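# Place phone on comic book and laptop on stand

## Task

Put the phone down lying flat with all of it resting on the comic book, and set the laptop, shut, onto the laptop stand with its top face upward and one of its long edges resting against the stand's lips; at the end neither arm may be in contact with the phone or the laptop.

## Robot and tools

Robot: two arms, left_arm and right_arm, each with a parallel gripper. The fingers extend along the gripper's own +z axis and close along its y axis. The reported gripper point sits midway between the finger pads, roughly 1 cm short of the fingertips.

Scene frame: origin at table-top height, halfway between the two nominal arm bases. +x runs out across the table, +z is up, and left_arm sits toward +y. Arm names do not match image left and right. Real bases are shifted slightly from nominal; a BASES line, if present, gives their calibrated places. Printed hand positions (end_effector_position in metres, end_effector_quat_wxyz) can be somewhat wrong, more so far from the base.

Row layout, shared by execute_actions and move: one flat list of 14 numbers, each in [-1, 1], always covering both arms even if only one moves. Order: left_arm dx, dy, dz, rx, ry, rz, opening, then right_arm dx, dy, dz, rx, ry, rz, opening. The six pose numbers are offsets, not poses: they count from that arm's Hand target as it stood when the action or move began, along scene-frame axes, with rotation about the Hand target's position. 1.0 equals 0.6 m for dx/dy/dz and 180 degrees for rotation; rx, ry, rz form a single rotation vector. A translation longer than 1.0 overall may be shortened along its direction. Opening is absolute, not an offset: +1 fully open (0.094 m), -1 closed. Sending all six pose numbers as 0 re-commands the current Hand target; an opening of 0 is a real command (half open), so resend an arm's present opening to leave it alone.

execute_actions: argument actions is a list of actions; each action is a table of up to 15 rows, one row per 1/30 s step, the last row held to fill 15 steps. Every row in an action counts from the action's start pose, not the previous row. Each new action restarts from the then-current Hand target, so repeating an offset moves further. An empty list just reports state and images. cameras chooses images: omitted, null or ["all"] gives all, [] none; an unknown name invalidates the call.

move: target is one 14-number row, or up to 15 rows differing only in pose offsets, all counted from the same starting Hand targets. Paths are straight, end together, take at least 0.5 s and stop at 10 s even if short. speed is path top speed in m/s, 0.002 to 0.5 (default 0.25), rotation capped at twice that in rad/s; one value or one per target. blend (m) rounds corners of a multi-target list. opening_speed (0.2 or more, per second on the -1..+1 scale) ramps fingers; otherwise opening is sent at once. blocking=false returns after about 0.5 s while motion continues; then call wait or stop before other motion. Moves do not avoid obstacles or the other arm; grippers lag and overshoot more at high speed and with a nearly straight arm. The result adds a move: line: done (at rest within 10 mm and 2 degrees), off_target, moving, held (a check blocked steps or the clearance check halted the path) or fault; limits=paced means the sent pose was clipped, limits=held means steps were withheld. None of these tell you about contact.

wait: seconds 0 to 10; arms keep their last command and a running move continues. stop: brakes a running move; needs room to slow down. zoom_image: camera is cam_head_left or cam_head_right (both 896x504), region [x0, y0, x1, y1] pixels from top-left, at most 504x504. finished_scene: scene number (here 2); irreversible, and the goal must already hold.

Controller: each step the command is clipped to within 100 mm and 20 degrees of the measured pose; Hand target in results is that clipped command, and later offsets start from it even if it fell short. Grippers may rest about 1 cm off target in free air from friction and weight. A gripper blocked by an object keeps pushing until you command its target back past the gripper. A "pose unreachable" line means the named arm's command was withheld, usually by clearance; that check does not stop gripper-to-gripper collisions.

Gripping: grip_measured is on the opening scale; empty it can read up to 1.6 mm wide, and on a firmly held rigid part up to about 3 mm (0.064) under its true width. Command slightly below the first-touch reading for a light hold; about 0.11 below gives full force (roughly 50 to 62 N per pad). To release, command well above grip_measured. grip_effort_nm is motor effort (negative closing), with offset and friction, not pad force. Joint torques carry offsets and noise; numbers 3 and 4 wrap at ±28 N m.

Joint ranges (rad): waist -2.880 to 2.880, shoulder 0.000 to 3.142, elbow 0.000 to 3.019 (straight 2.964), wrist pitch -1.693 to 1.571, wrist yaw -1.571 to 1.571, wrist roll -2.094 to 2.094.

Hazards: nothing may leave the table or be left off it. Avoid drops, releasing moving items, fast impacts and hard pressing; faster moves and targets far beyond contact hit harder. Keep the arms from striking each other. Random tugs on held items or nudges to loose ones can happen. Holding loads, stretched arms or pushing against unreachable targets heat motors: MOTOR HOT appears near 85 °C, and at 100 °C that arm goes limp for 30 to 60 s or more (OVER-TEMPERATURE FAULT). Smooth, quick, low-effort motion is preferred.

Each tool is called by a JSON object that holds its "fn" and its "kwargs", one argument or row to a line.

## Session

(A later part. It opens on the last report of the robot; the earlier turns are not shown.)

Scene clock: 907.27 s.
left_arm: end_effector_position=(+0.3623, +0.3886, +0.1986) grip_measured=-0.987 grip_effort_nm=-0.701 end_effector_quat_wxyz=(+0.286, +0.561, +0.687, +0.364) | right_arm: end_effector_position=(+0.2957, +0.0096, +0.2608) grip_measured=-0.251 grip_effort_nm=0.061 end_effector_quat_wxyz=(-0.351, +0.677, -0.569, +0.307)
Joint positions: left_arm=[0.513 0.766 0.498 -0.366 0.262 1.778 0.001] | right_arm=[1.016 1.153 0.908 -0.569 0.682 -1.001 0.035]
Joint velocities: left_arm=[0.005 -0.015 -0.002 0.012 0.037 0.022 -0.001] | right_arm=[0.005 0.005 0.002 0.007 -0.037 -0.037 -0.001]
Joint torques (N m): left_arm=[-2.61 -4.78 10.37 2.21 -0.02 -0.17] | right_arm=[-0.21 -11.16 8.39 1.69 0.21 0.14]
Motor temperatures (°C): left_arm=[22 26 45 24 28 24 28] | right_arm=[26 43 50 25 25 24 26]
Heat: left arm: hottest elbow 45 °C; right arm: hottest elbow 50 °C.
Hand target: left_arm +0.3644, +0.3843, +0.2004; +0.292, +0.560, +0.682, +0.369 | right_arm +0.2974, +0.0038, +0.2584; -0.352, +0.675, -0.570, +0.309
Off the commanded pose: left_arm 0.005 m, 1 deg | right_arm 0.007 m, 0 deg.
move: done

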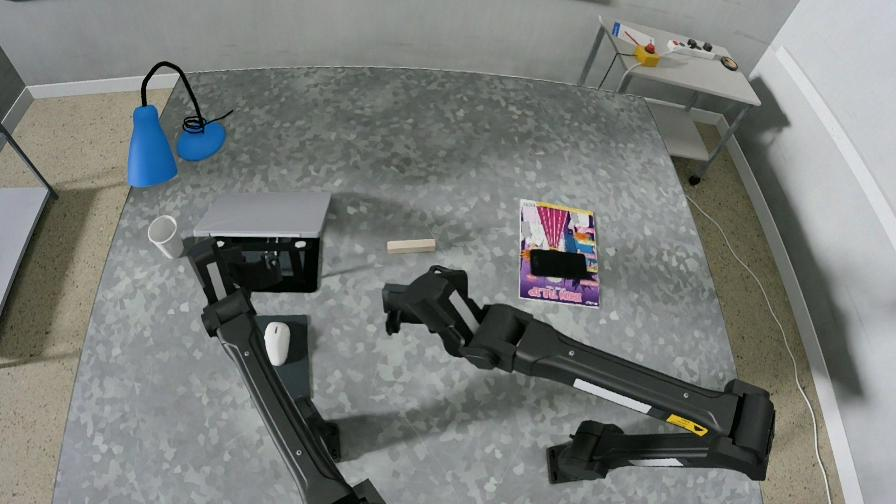

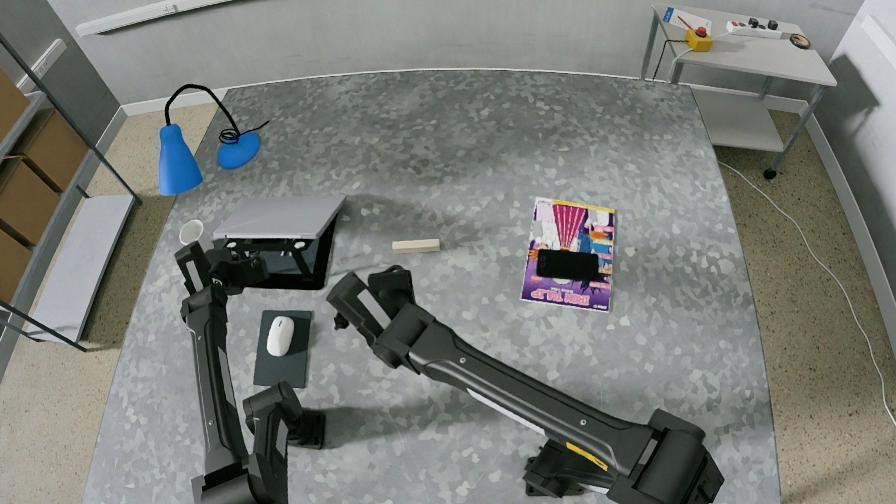

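{"fn": "move", "kwargs": {
  "target": [0.09, 0, -0.06, 0, 0, 0, -1, 0, 0, 0, 0, 0, 0, -0.25],
  "speed": 0.06
}}

{"fn": "zoom_image", "kwargs": {
  "camera": "cam_head_left",
  "region": [180, 180, 340, 300]
}}

{"fn": "zoom_image", "kwargs": {
  "camera": "cam_head_right",
  "region": [200, 180, 360, 300]
}}

Scene clock: 912.33 s.
left_arm: end_effector_position=(+0.4135, +0.3874, +0.1657) grip_measured=-0.987 grip_effort_nm=-0.696 end_effector_quat_wxyz=(+0.287, +0.560, +0.684, +0.369) | right_arm: end_effector_position=(+0.2957, +0.0096, +0.2608) grip_measured=-0.251 grip_effort_nm=0.066 end_effector_quat_wxyz=(-0.351, +0.677, -0.569, +0.307)
Joint positions: left_arm=[0.41 0.986 0.498 -0.121 0.178 1.718 0.001] | right_arm=[1.016 1.153 0.908 -0.569 0.682 -1.001 0.035]
Joint velocities: left_arm=[0.005 -0.005 -0.007 0.007 0.037 -0.007 0.002] | right_arm=[-0.015 -0.005 0.002 -0.002 0.007 -0.081 0]
Joint torques (N m): left_arm=[-2.67 -5.66 10.29 2.5 -0.04 -0.13] | right_arm=[-0.21 -11.11 8.39 1.69 0.21 0.14]
Motor temperatures (°C): left_arm=[22 26 45 24 28 24 28] | right_arm=[26 43 50 25 25 24 26]
Heat: left arm: hottest elbow 45 °C; right arm: hottest elbow 50 °C.
Hand target: left_arm +0.4177, +0.3834, +0.1645; +0.292, +0.560, +0.682, +0.369 | right_arm +0.2974, +0.0038, +0.2584; -0.352, +0.675, -0.571, +0.309
Off the commanded pose: left_arm 0.006 m, 1 deg | right_arm 0.007 m, 0 deg.
move: done

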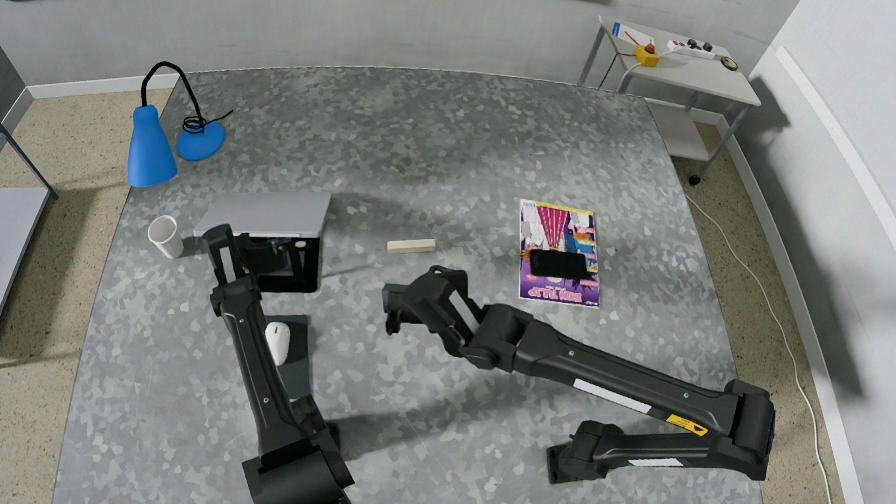

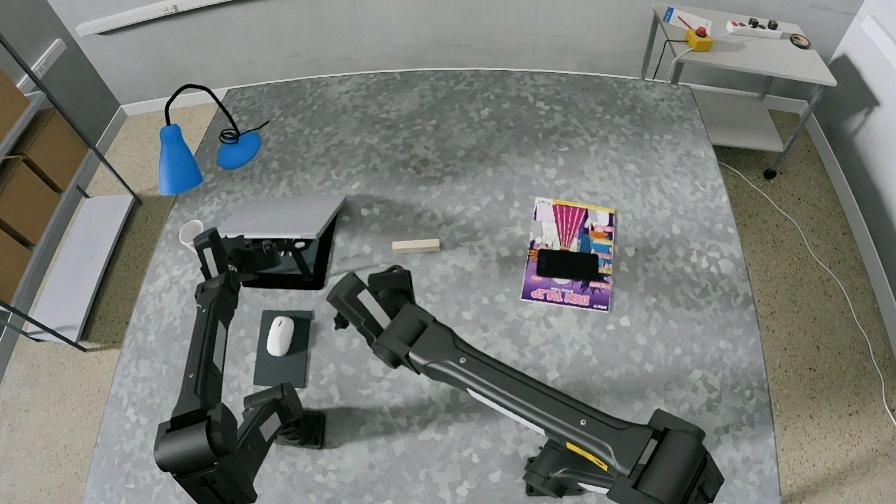

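Scaled by 3.150.

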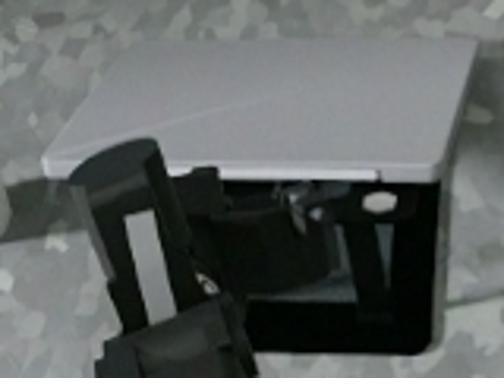

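Scaled by 3.150.

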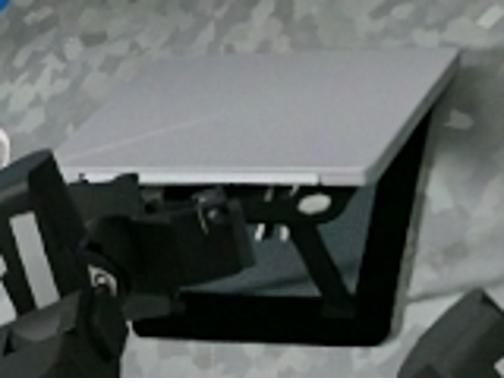

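{"fn": "move", "kwargs": {
  "target": [0.03, -0.01, -0.035, 0, 0, 0, -1, 0, 0, 0, 0, 0, 0, -0.25],
  "speed": 0.03
}}

{"fn": "zoom_image", "kwargs": {
  "camera": "cam_head_left",
  "region": [180, 180, 340, 300]
}}

{"fn": "zoom_image", "kwargs": {
  "camera": "cam_head_right",
  "region": [200, 180, 360, 300]
}}

Scene clock: 917.07 s.
left_arm: end_effector_position=(+0.4342, +0.3828, +0.1497) grip_measured=-0.987 grip_effort_nm=-0.696 end_effector_quat_wxyz=(+0.289, +0.559, +0.682, +0.373) | right_arm: end_effector_position=(+0.2957, +0.0096, +0.2608) grip_measured=-0.251 grip_effort_nm=0.061 end_effector_quat_wxyz=(-0.351, +0.677, -0.569, +0.307)
Joint positions: left_arm=[0.365 1.08 0.498 -0.013 0.141 1.691 0.001] | right_arm=[1.016 1.153 0.908 -0.569 0.682 -1.002 0.035]
Joint velocities: left_arm=[-0.005 0.005 -0.012 -0.007 0.022 -0.022 0] | right_arm=[-0.024 0.005 -0.012 -0.017 -0.095 0.037 0]
Joint torques (N m): left_arm=[-3.02 -5.66 8.85 2.32 -0.09 -0.11] | right_arm=[-0.26 -11.16 8.42 1.69 0.21 0.15]
Motor temperatures (°C): left_arm=[22 26 45 24 28 24 28] | right_arm=[26 42 50 25 25 23 26]
Heat: left arm: hottest elbow 45 °C; right arm: hottest elbow 50 °C.
Hand target: left_arm +0.4354, +0.3772, +0.1435; +0.292, +0.560, +0.682, +0.369 | right_arm +0.2974, +0.0038, +0.2584; -0.352, +0.675, -0.570, +0.309
Off the commanded pose: left_arm 0.008 m, 1 deg | right_arm 0.007 m, 0 deg.
move: done

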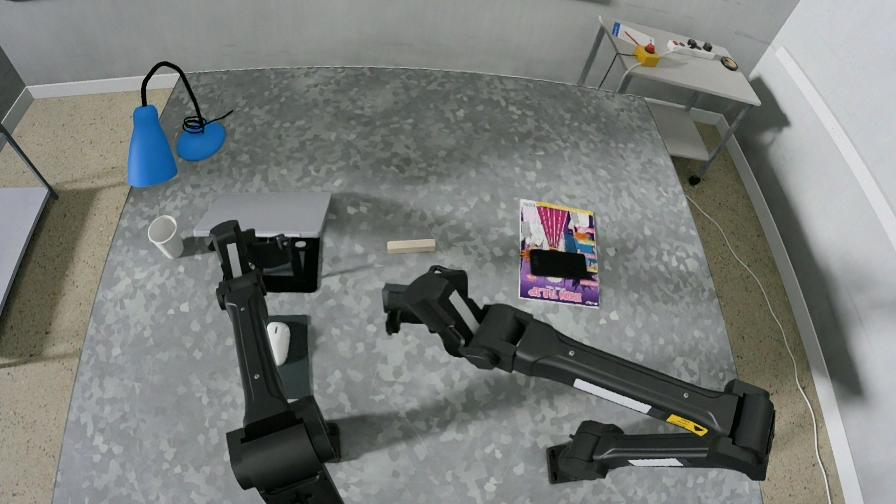

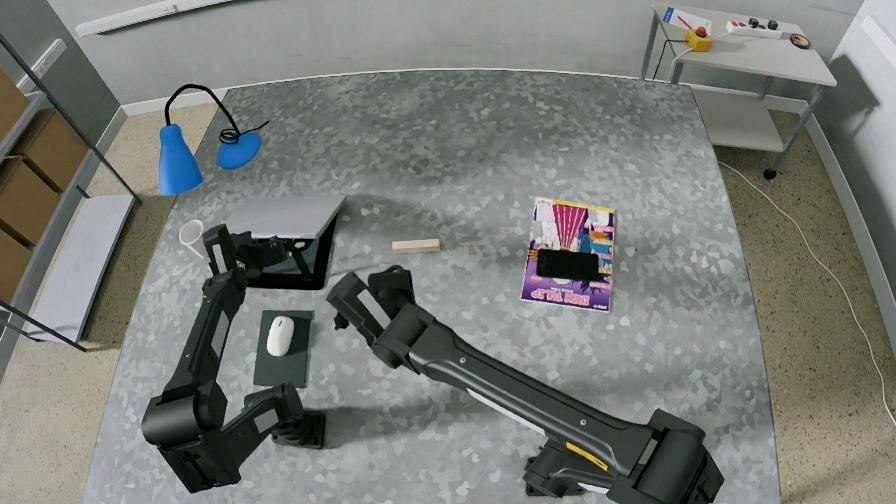

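Scaled by 3.150.

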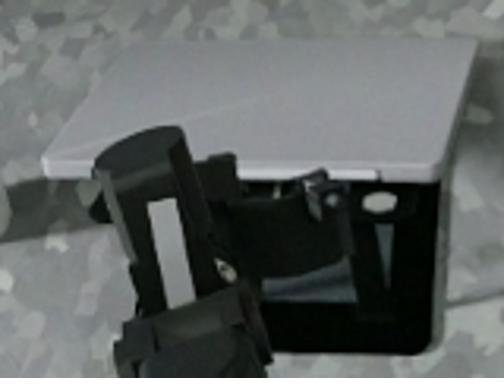

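Scaled by 3.150.

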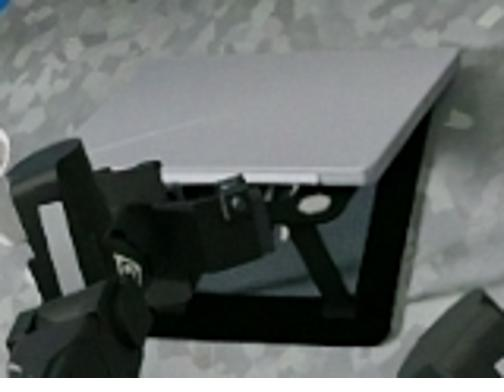

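{"fn": "move", "kwargs": {
  "target": [0.03, 0, -0.012, 0, 0, 0, -1, 0, 0, 0, 0, 0, 0, -0.25],
  "speed": 0.03
}}

{"fn": "zoom_image", "kwargs": {
  "camera": "cam_head_left",
  "region": [180, 180, 340, 300]
}}

{"fn": "zoom_image", "kwargs": {
  "camera": "cam_head_right",
  "region": [200, 180, 360, 300]
}}

Scene clock: 920.70 s.
left_arm: end_effector_position=(+0.4447, +0.3805, +0.1402) grip_measured=-0.987 grip_effort_nm=-0.691 end_effector_quat_wxyz=(+0.289, +0.560, +0.679, +0.376) | right_arm: end_effector_position=(+0.2957, +0.0096, +0.2608) grip_measured=-0.251 grip_effort_nm=0.061 end_effector_quat_wxyz=(-0.351, +0.677, -0.569, +0.307)
Joint positions: left_arm=[0.344 1.133 0.498 0.048 0.122 1.685 0.001] | right_arm=[1.016 1.153 0.908 -0.569 0.682 -1.002 0.035]
Joint velocities: left_arm=[-0.005 -0.005 -0.007 0.012 -0.037 -0.051 0] | right_arm=[0.005 -0.015 -0.007 -0.012 -0.022 -0.081 0]
Joint torques (N m): left_arm=[-2.55 -4.54 10.92 1.98 -0.04 -0.26] | right_arm=[-0.21 -11.11 8.39 1.7 0.21 0.14]
Motor temperatures (°C): left_arm=[22 26 45 24 28 24 28] | right_arm=[26 42 50 25 25 23 26]
Heat: left arm: hottest elbow 45 °C; right arm: hottest elbow 50 °C.
Hand target: left_arm +0.4532, +0.3770, +0.1364; +0.292, +0.560, +0.682, +0.370 | right_arm +0.2974, +0.0038, +0.2584; -0.352, +0.675, -0.570, +0.309
Off the commanded pose: left_arm 0.010 m, 1 deg | right_arm 0.007 m, 0 deg.
move: done

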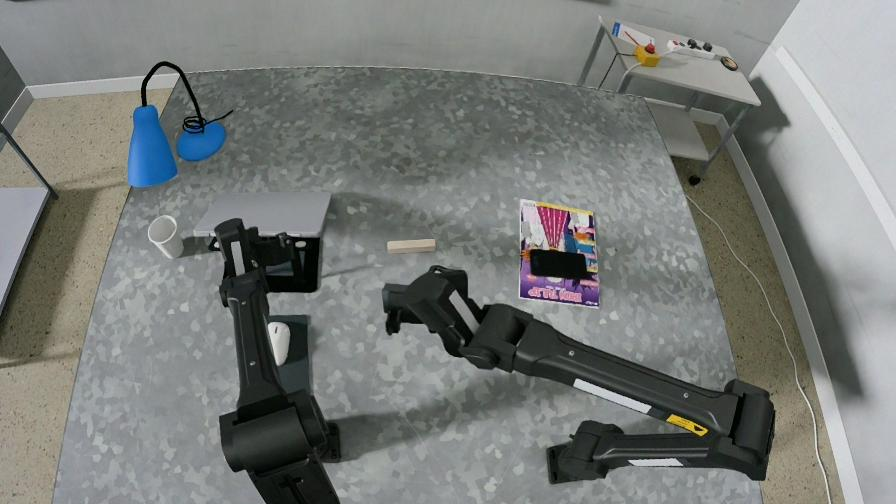

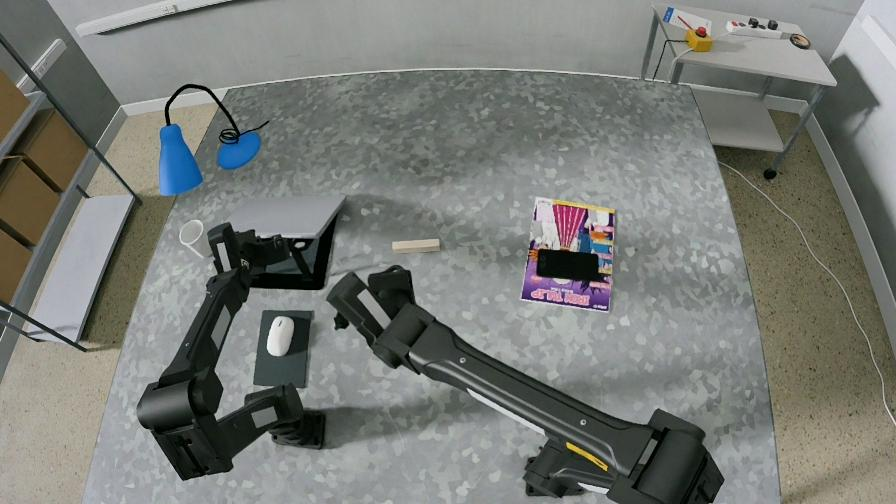

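Scaled by 3.150.

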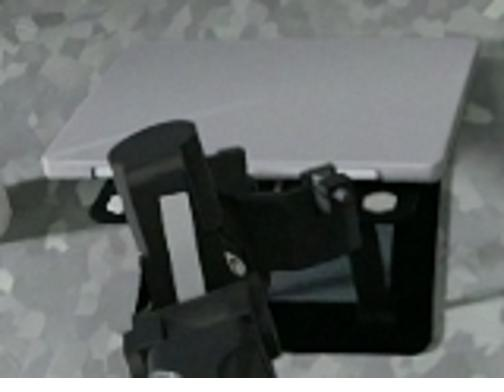

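Scaled by 3.150.

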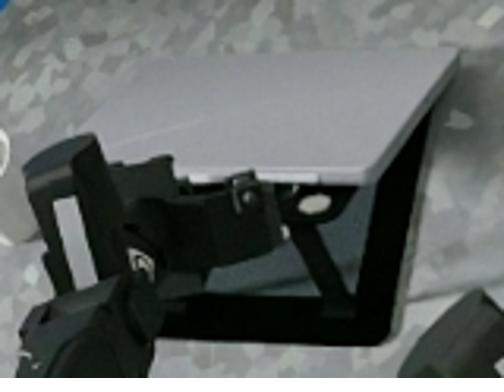

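{"fn": "move", "kwargs": {
  "target": [0.03, 0, -0.012, 0, 0, 0, -1, 0, 0, 0, 0, 0, 0, -0.25],
  "speed": 0.03
}}

{"fn": "zoom_image", "kwargs": {
  "camera": "cam_head_left",
  "region": [180, 180, 340, 300]
}}

{"fn": "zoom_image", "kwargs": {
  "camera": "cam_head_right",
  "region": [200, 180, 360, 300]
}}

Scene clock: 924.33 s.
left_arm: end_effector_position=(+0.4545, +0.3771, +0.1393) grip_measured=-0.987 grip_effort_nm=-0.686 end_effector_quat_wxyz=(+0.300, +0.557, +0.675, +0.380) | right_arm: end_effector_position=(+0.2957, +0.0096, +0.2608) grip_measured=-0.251 grip_effort_nm=0.066 end_effector_quat_wxyz=(-0.351, +0.677, -0.569, +0.307)
Joint positions: left_arm=[0.328 1.164 0.503 0.095 0.122 1.669 0.001] | right_arm=[1.016 1.153 0.908 -0.569 0.682 -1.002 0.035]
Joint velocities: left_arm=[-0.015 0.005 0.007 -0.007 -0.022 -0.037 0] | right_arm=[-0.024 0.005 0.002 -0.007 0.022 -0.022 0]
Joint torques (N m): left_arm=[-3.55 -2.67 12.77 1.76 -0.77 -0.18] | right_arm=[-0.32 -11.16 8.4 1.69 0.2 0.14]
Motor temperatures (°C): left_arm=[22 26 45 24 28 24 28] | right_arm=[26 41 50 25 25 23 26]
Heat: left arm: hottest elbow 45 °C; right arm: hottest elbow 50 °C.
Hand target: left_arm +0.4711, +0.3768, +0.1291; +0.292, +0.559, +0.682, +0.370 | right_arm +0.2974, +0.0038, +0.2584; -0.352, +0.675, -0.570, +0.309
Off the commanded pose: left_arm 0.019 m, 2 deg | right_arm 0.007 m, 0 deg.
move: off_target (left_arm)

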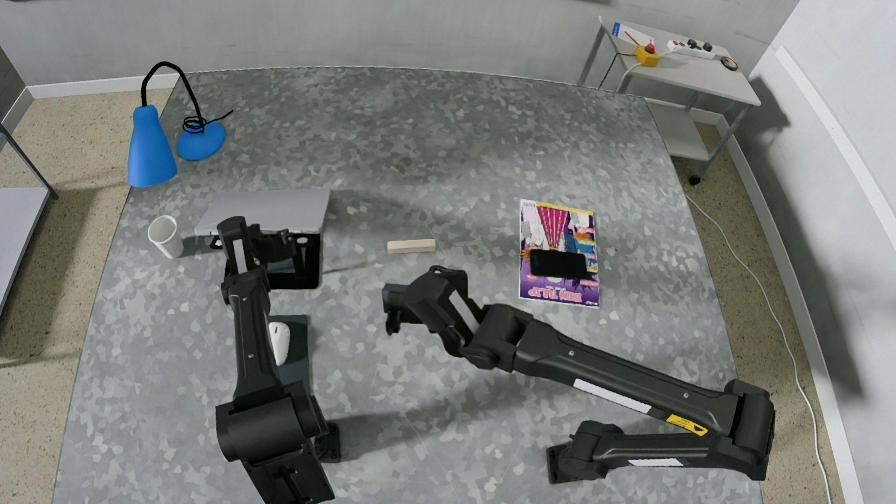

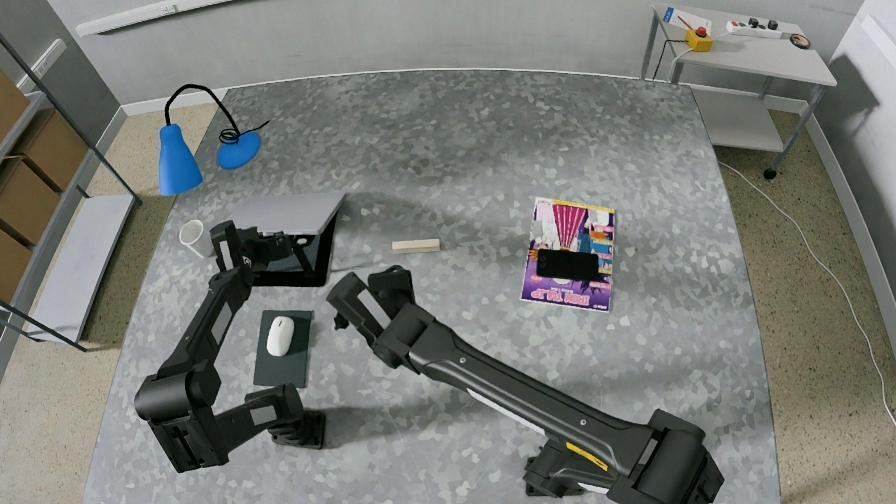

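Scaled by 3.150.

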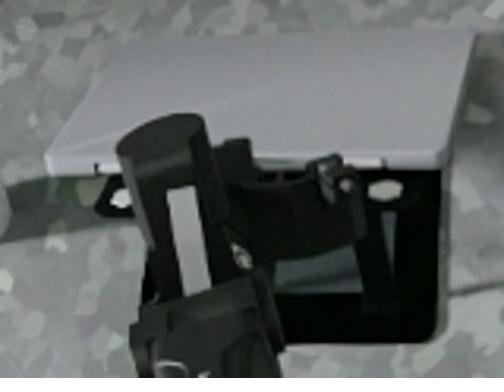

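Scaled by 3.150.

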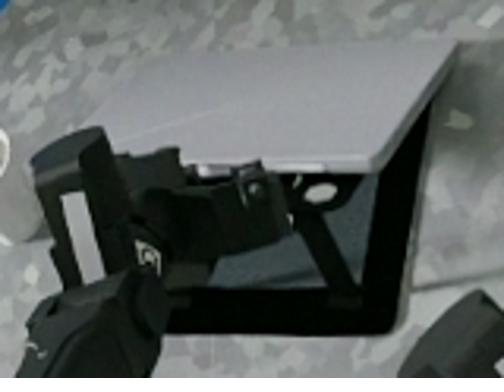

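{"fn": "move", "kwargs": {
  "target": [-0.14,0,0.08,0,0,0,-1,0,0,0,0,0,0,-0.25],
  "speed": 0.06
}}

Scene clock: 933.87 s.
left_arm: end_effector_position=(+0.3937, +0.3749, +0.1786) grip_measured=-0.987 grip_effort_nm=-0.686 end_effector_quat_wxyz=(+0.296, +0.560, +0.681, +0.368) | right_arm: end_effector_position=(+0.2957, +0.0096, +0.2608) grip_measured=-0.251 grip_effort_nm=0.066 end_effector_quat_wxyz=(-0.351, +0.677, -0.569, +0.307)
Joint positions: left_arm=[0.41 0.875 0.475 -0.201 0.195 1.714 0.001] | right_arm=[1.016 1.153 0.908 -0.569 0.682 -1.002 0.035]
Joint velocities: left_arm=[0.005 0.005 0.007 0.002 -0.007 0.037 -0.001] | right_arm=[-0.005 0.015 -0.002 -0.002 0.022 -0.066 -0.001]
Joint torques (N m): left_arm=[-0.79 -5.48 9.91 1.33 0.22 0.02] | right_arm=[-0.15 -11.16 8.4 1.69 0.21 0.14]
Motor temperatures (°C): left_arm=[22 26 45 24 28 24 29] | right_arm=[26 41 49 25 25 23 26]
Heat: left arm: hottest elbow 45 °C; right arm: hottest elbow 49 °C.
Hand target: left_arm +0.3880, +0.3779, +0.1772; +0.292, +0.560, +0.682, +0.369 | right_arm +0.2974, +0.0038, +0.2584; -0.352, +0.675, -0.570, +0.309
Off the commanded pose: left_arm 0.007 m, 0 deg | right_arm 0.007 m, 0 deg.
move: done

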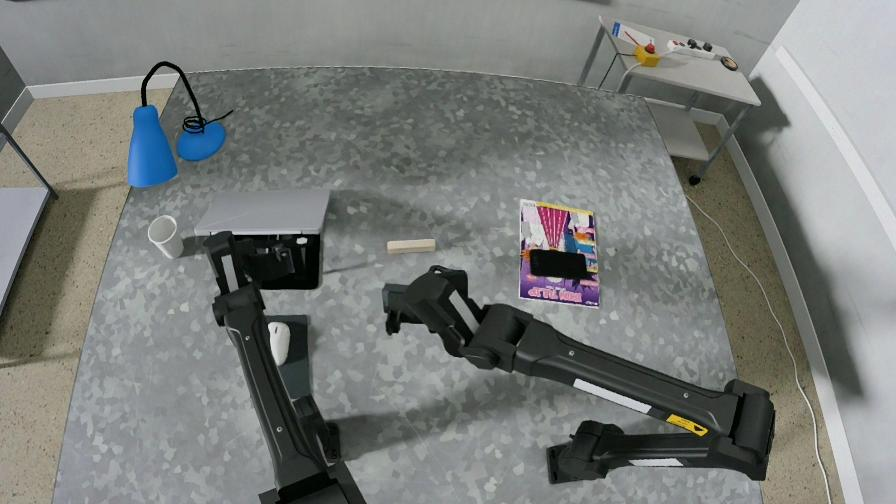

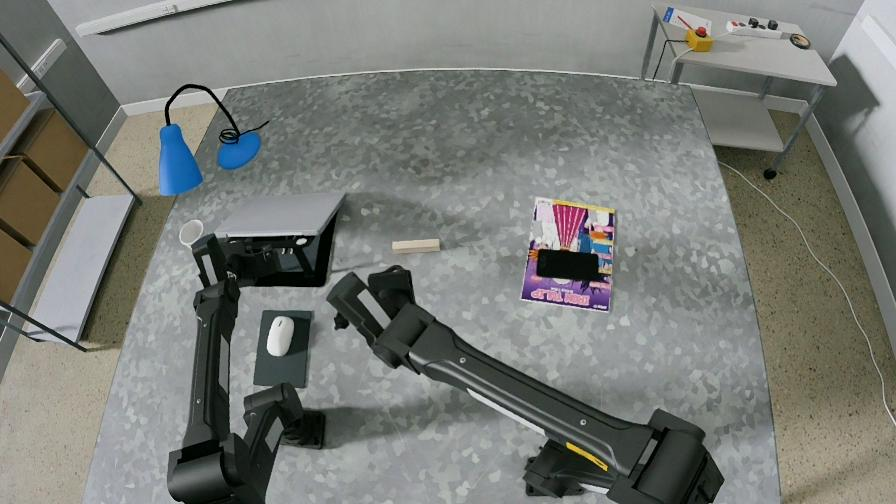

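{"fn": "move", "kwargs": {
  "target": [-0.12,-0.02,0.12,0,0,0,-1,0,0,0,0,0,0,-0.25],
  "speed": 0.12
}}

{"fn": "zoom_image", "kwargs": {
  "camera": "cam_head_left",
  "region": [180, 170, 360, 300]
}}

{"fn": "zoom_image", "kwargs": {
  "camera": "cam_head_right",
  "region": [180, 170, 360, 300]
}}

Scene clock: 938.47 s.
left_arm: end_effector_position=(+0.3095, +0.3575, +0.2054) grip_measured=-0.987 grip_effort_nm=-0.681 end_effector_quat_wxyz=(+0.284, +0.566, +0.698, +0.335) | right_arm: end_effector_position=(+0.2957, +0.0096, +0.2608) grip_measured=-0.251 grip_effort_nm=0.066 end_effector_quat_wxyz=(-0.351, +0.677, -0.569, +0.307)
Joint positions: left_arm=[0.533 0.539 0.475 -0.634 0.293 1.788 0.001] | right_arm=[1.016 1.153 0.908 -0.569 0.682 -1.002 0.035]
Joint velocities: left_arm=[-0.005 -0.005 0.002 -0.017 -0.051 0.037 0] | right_arm=[-0.005 -0.015 -0.007 -0.007 0.037 -0.007 -0.001]
Joint torques (N m): left_arm=[0.21 -2.08 18.15 1.16 0.27 0.05] | right_arm=[-0.26 -11.16 8.4 1.65 0.21 0.15]
Motor temperatures (°C): left_arm=[22 26 45 24 28 24 29] | right_arm=[26 40 49 25 25 23 26]
Heat: left arm: hottest elbow 45 °C; right arm: hottest elbow 49 °C.
Hand target: left_arm +0.3170, +0.3673, +0.2493; +0.292, +0.560, +0.682, +0.369 | right_arm +0.2974, +0.0038, +0.2584; -0.352, +0.675, -0.570, +0.309
Off the commanded pose: left_arm 0.045 m, 5 deg | right_arm 0.007 m, 0 deg.
move: off_target (left_arm)

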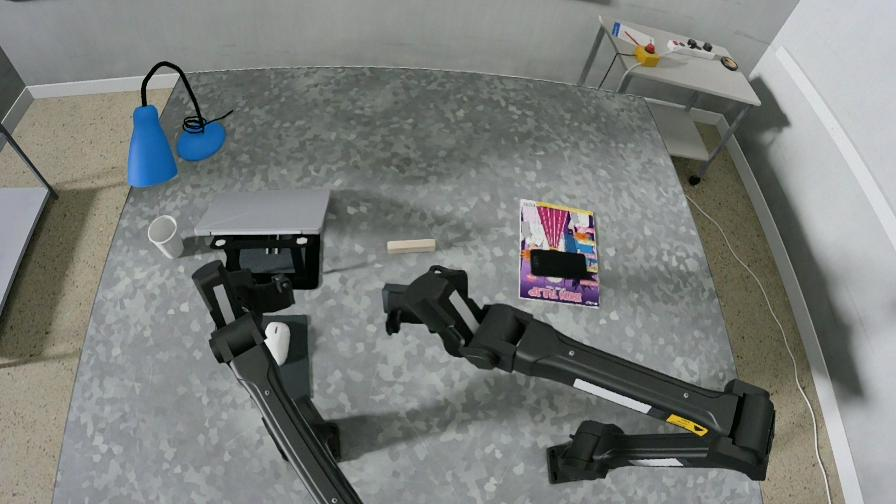

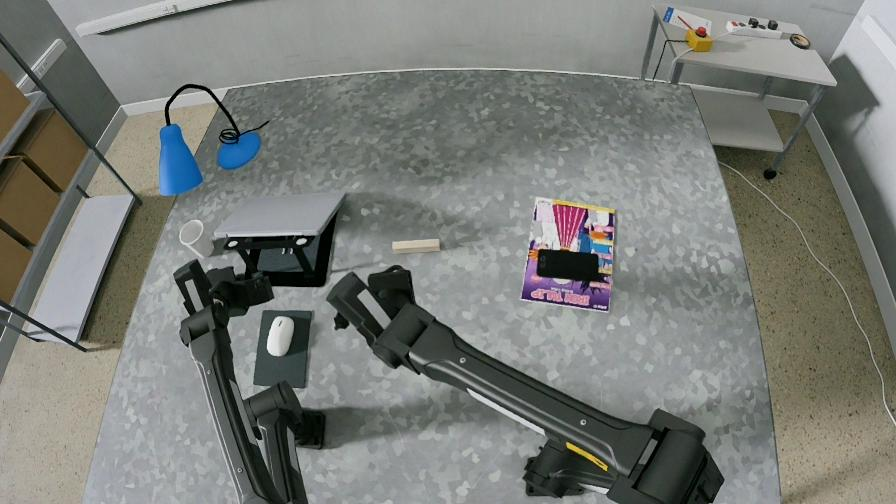

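Scaled by 2.800.

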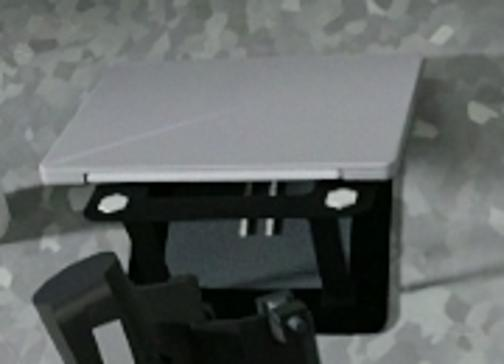

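Scaled by 2.800.

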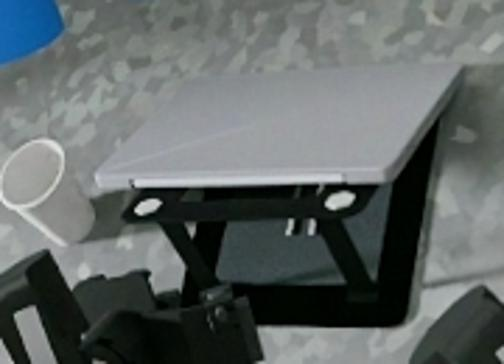

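{"fn": "finished_scene", "kwargs": {
  "scene": 2
}}

The scene is finished: the task was done.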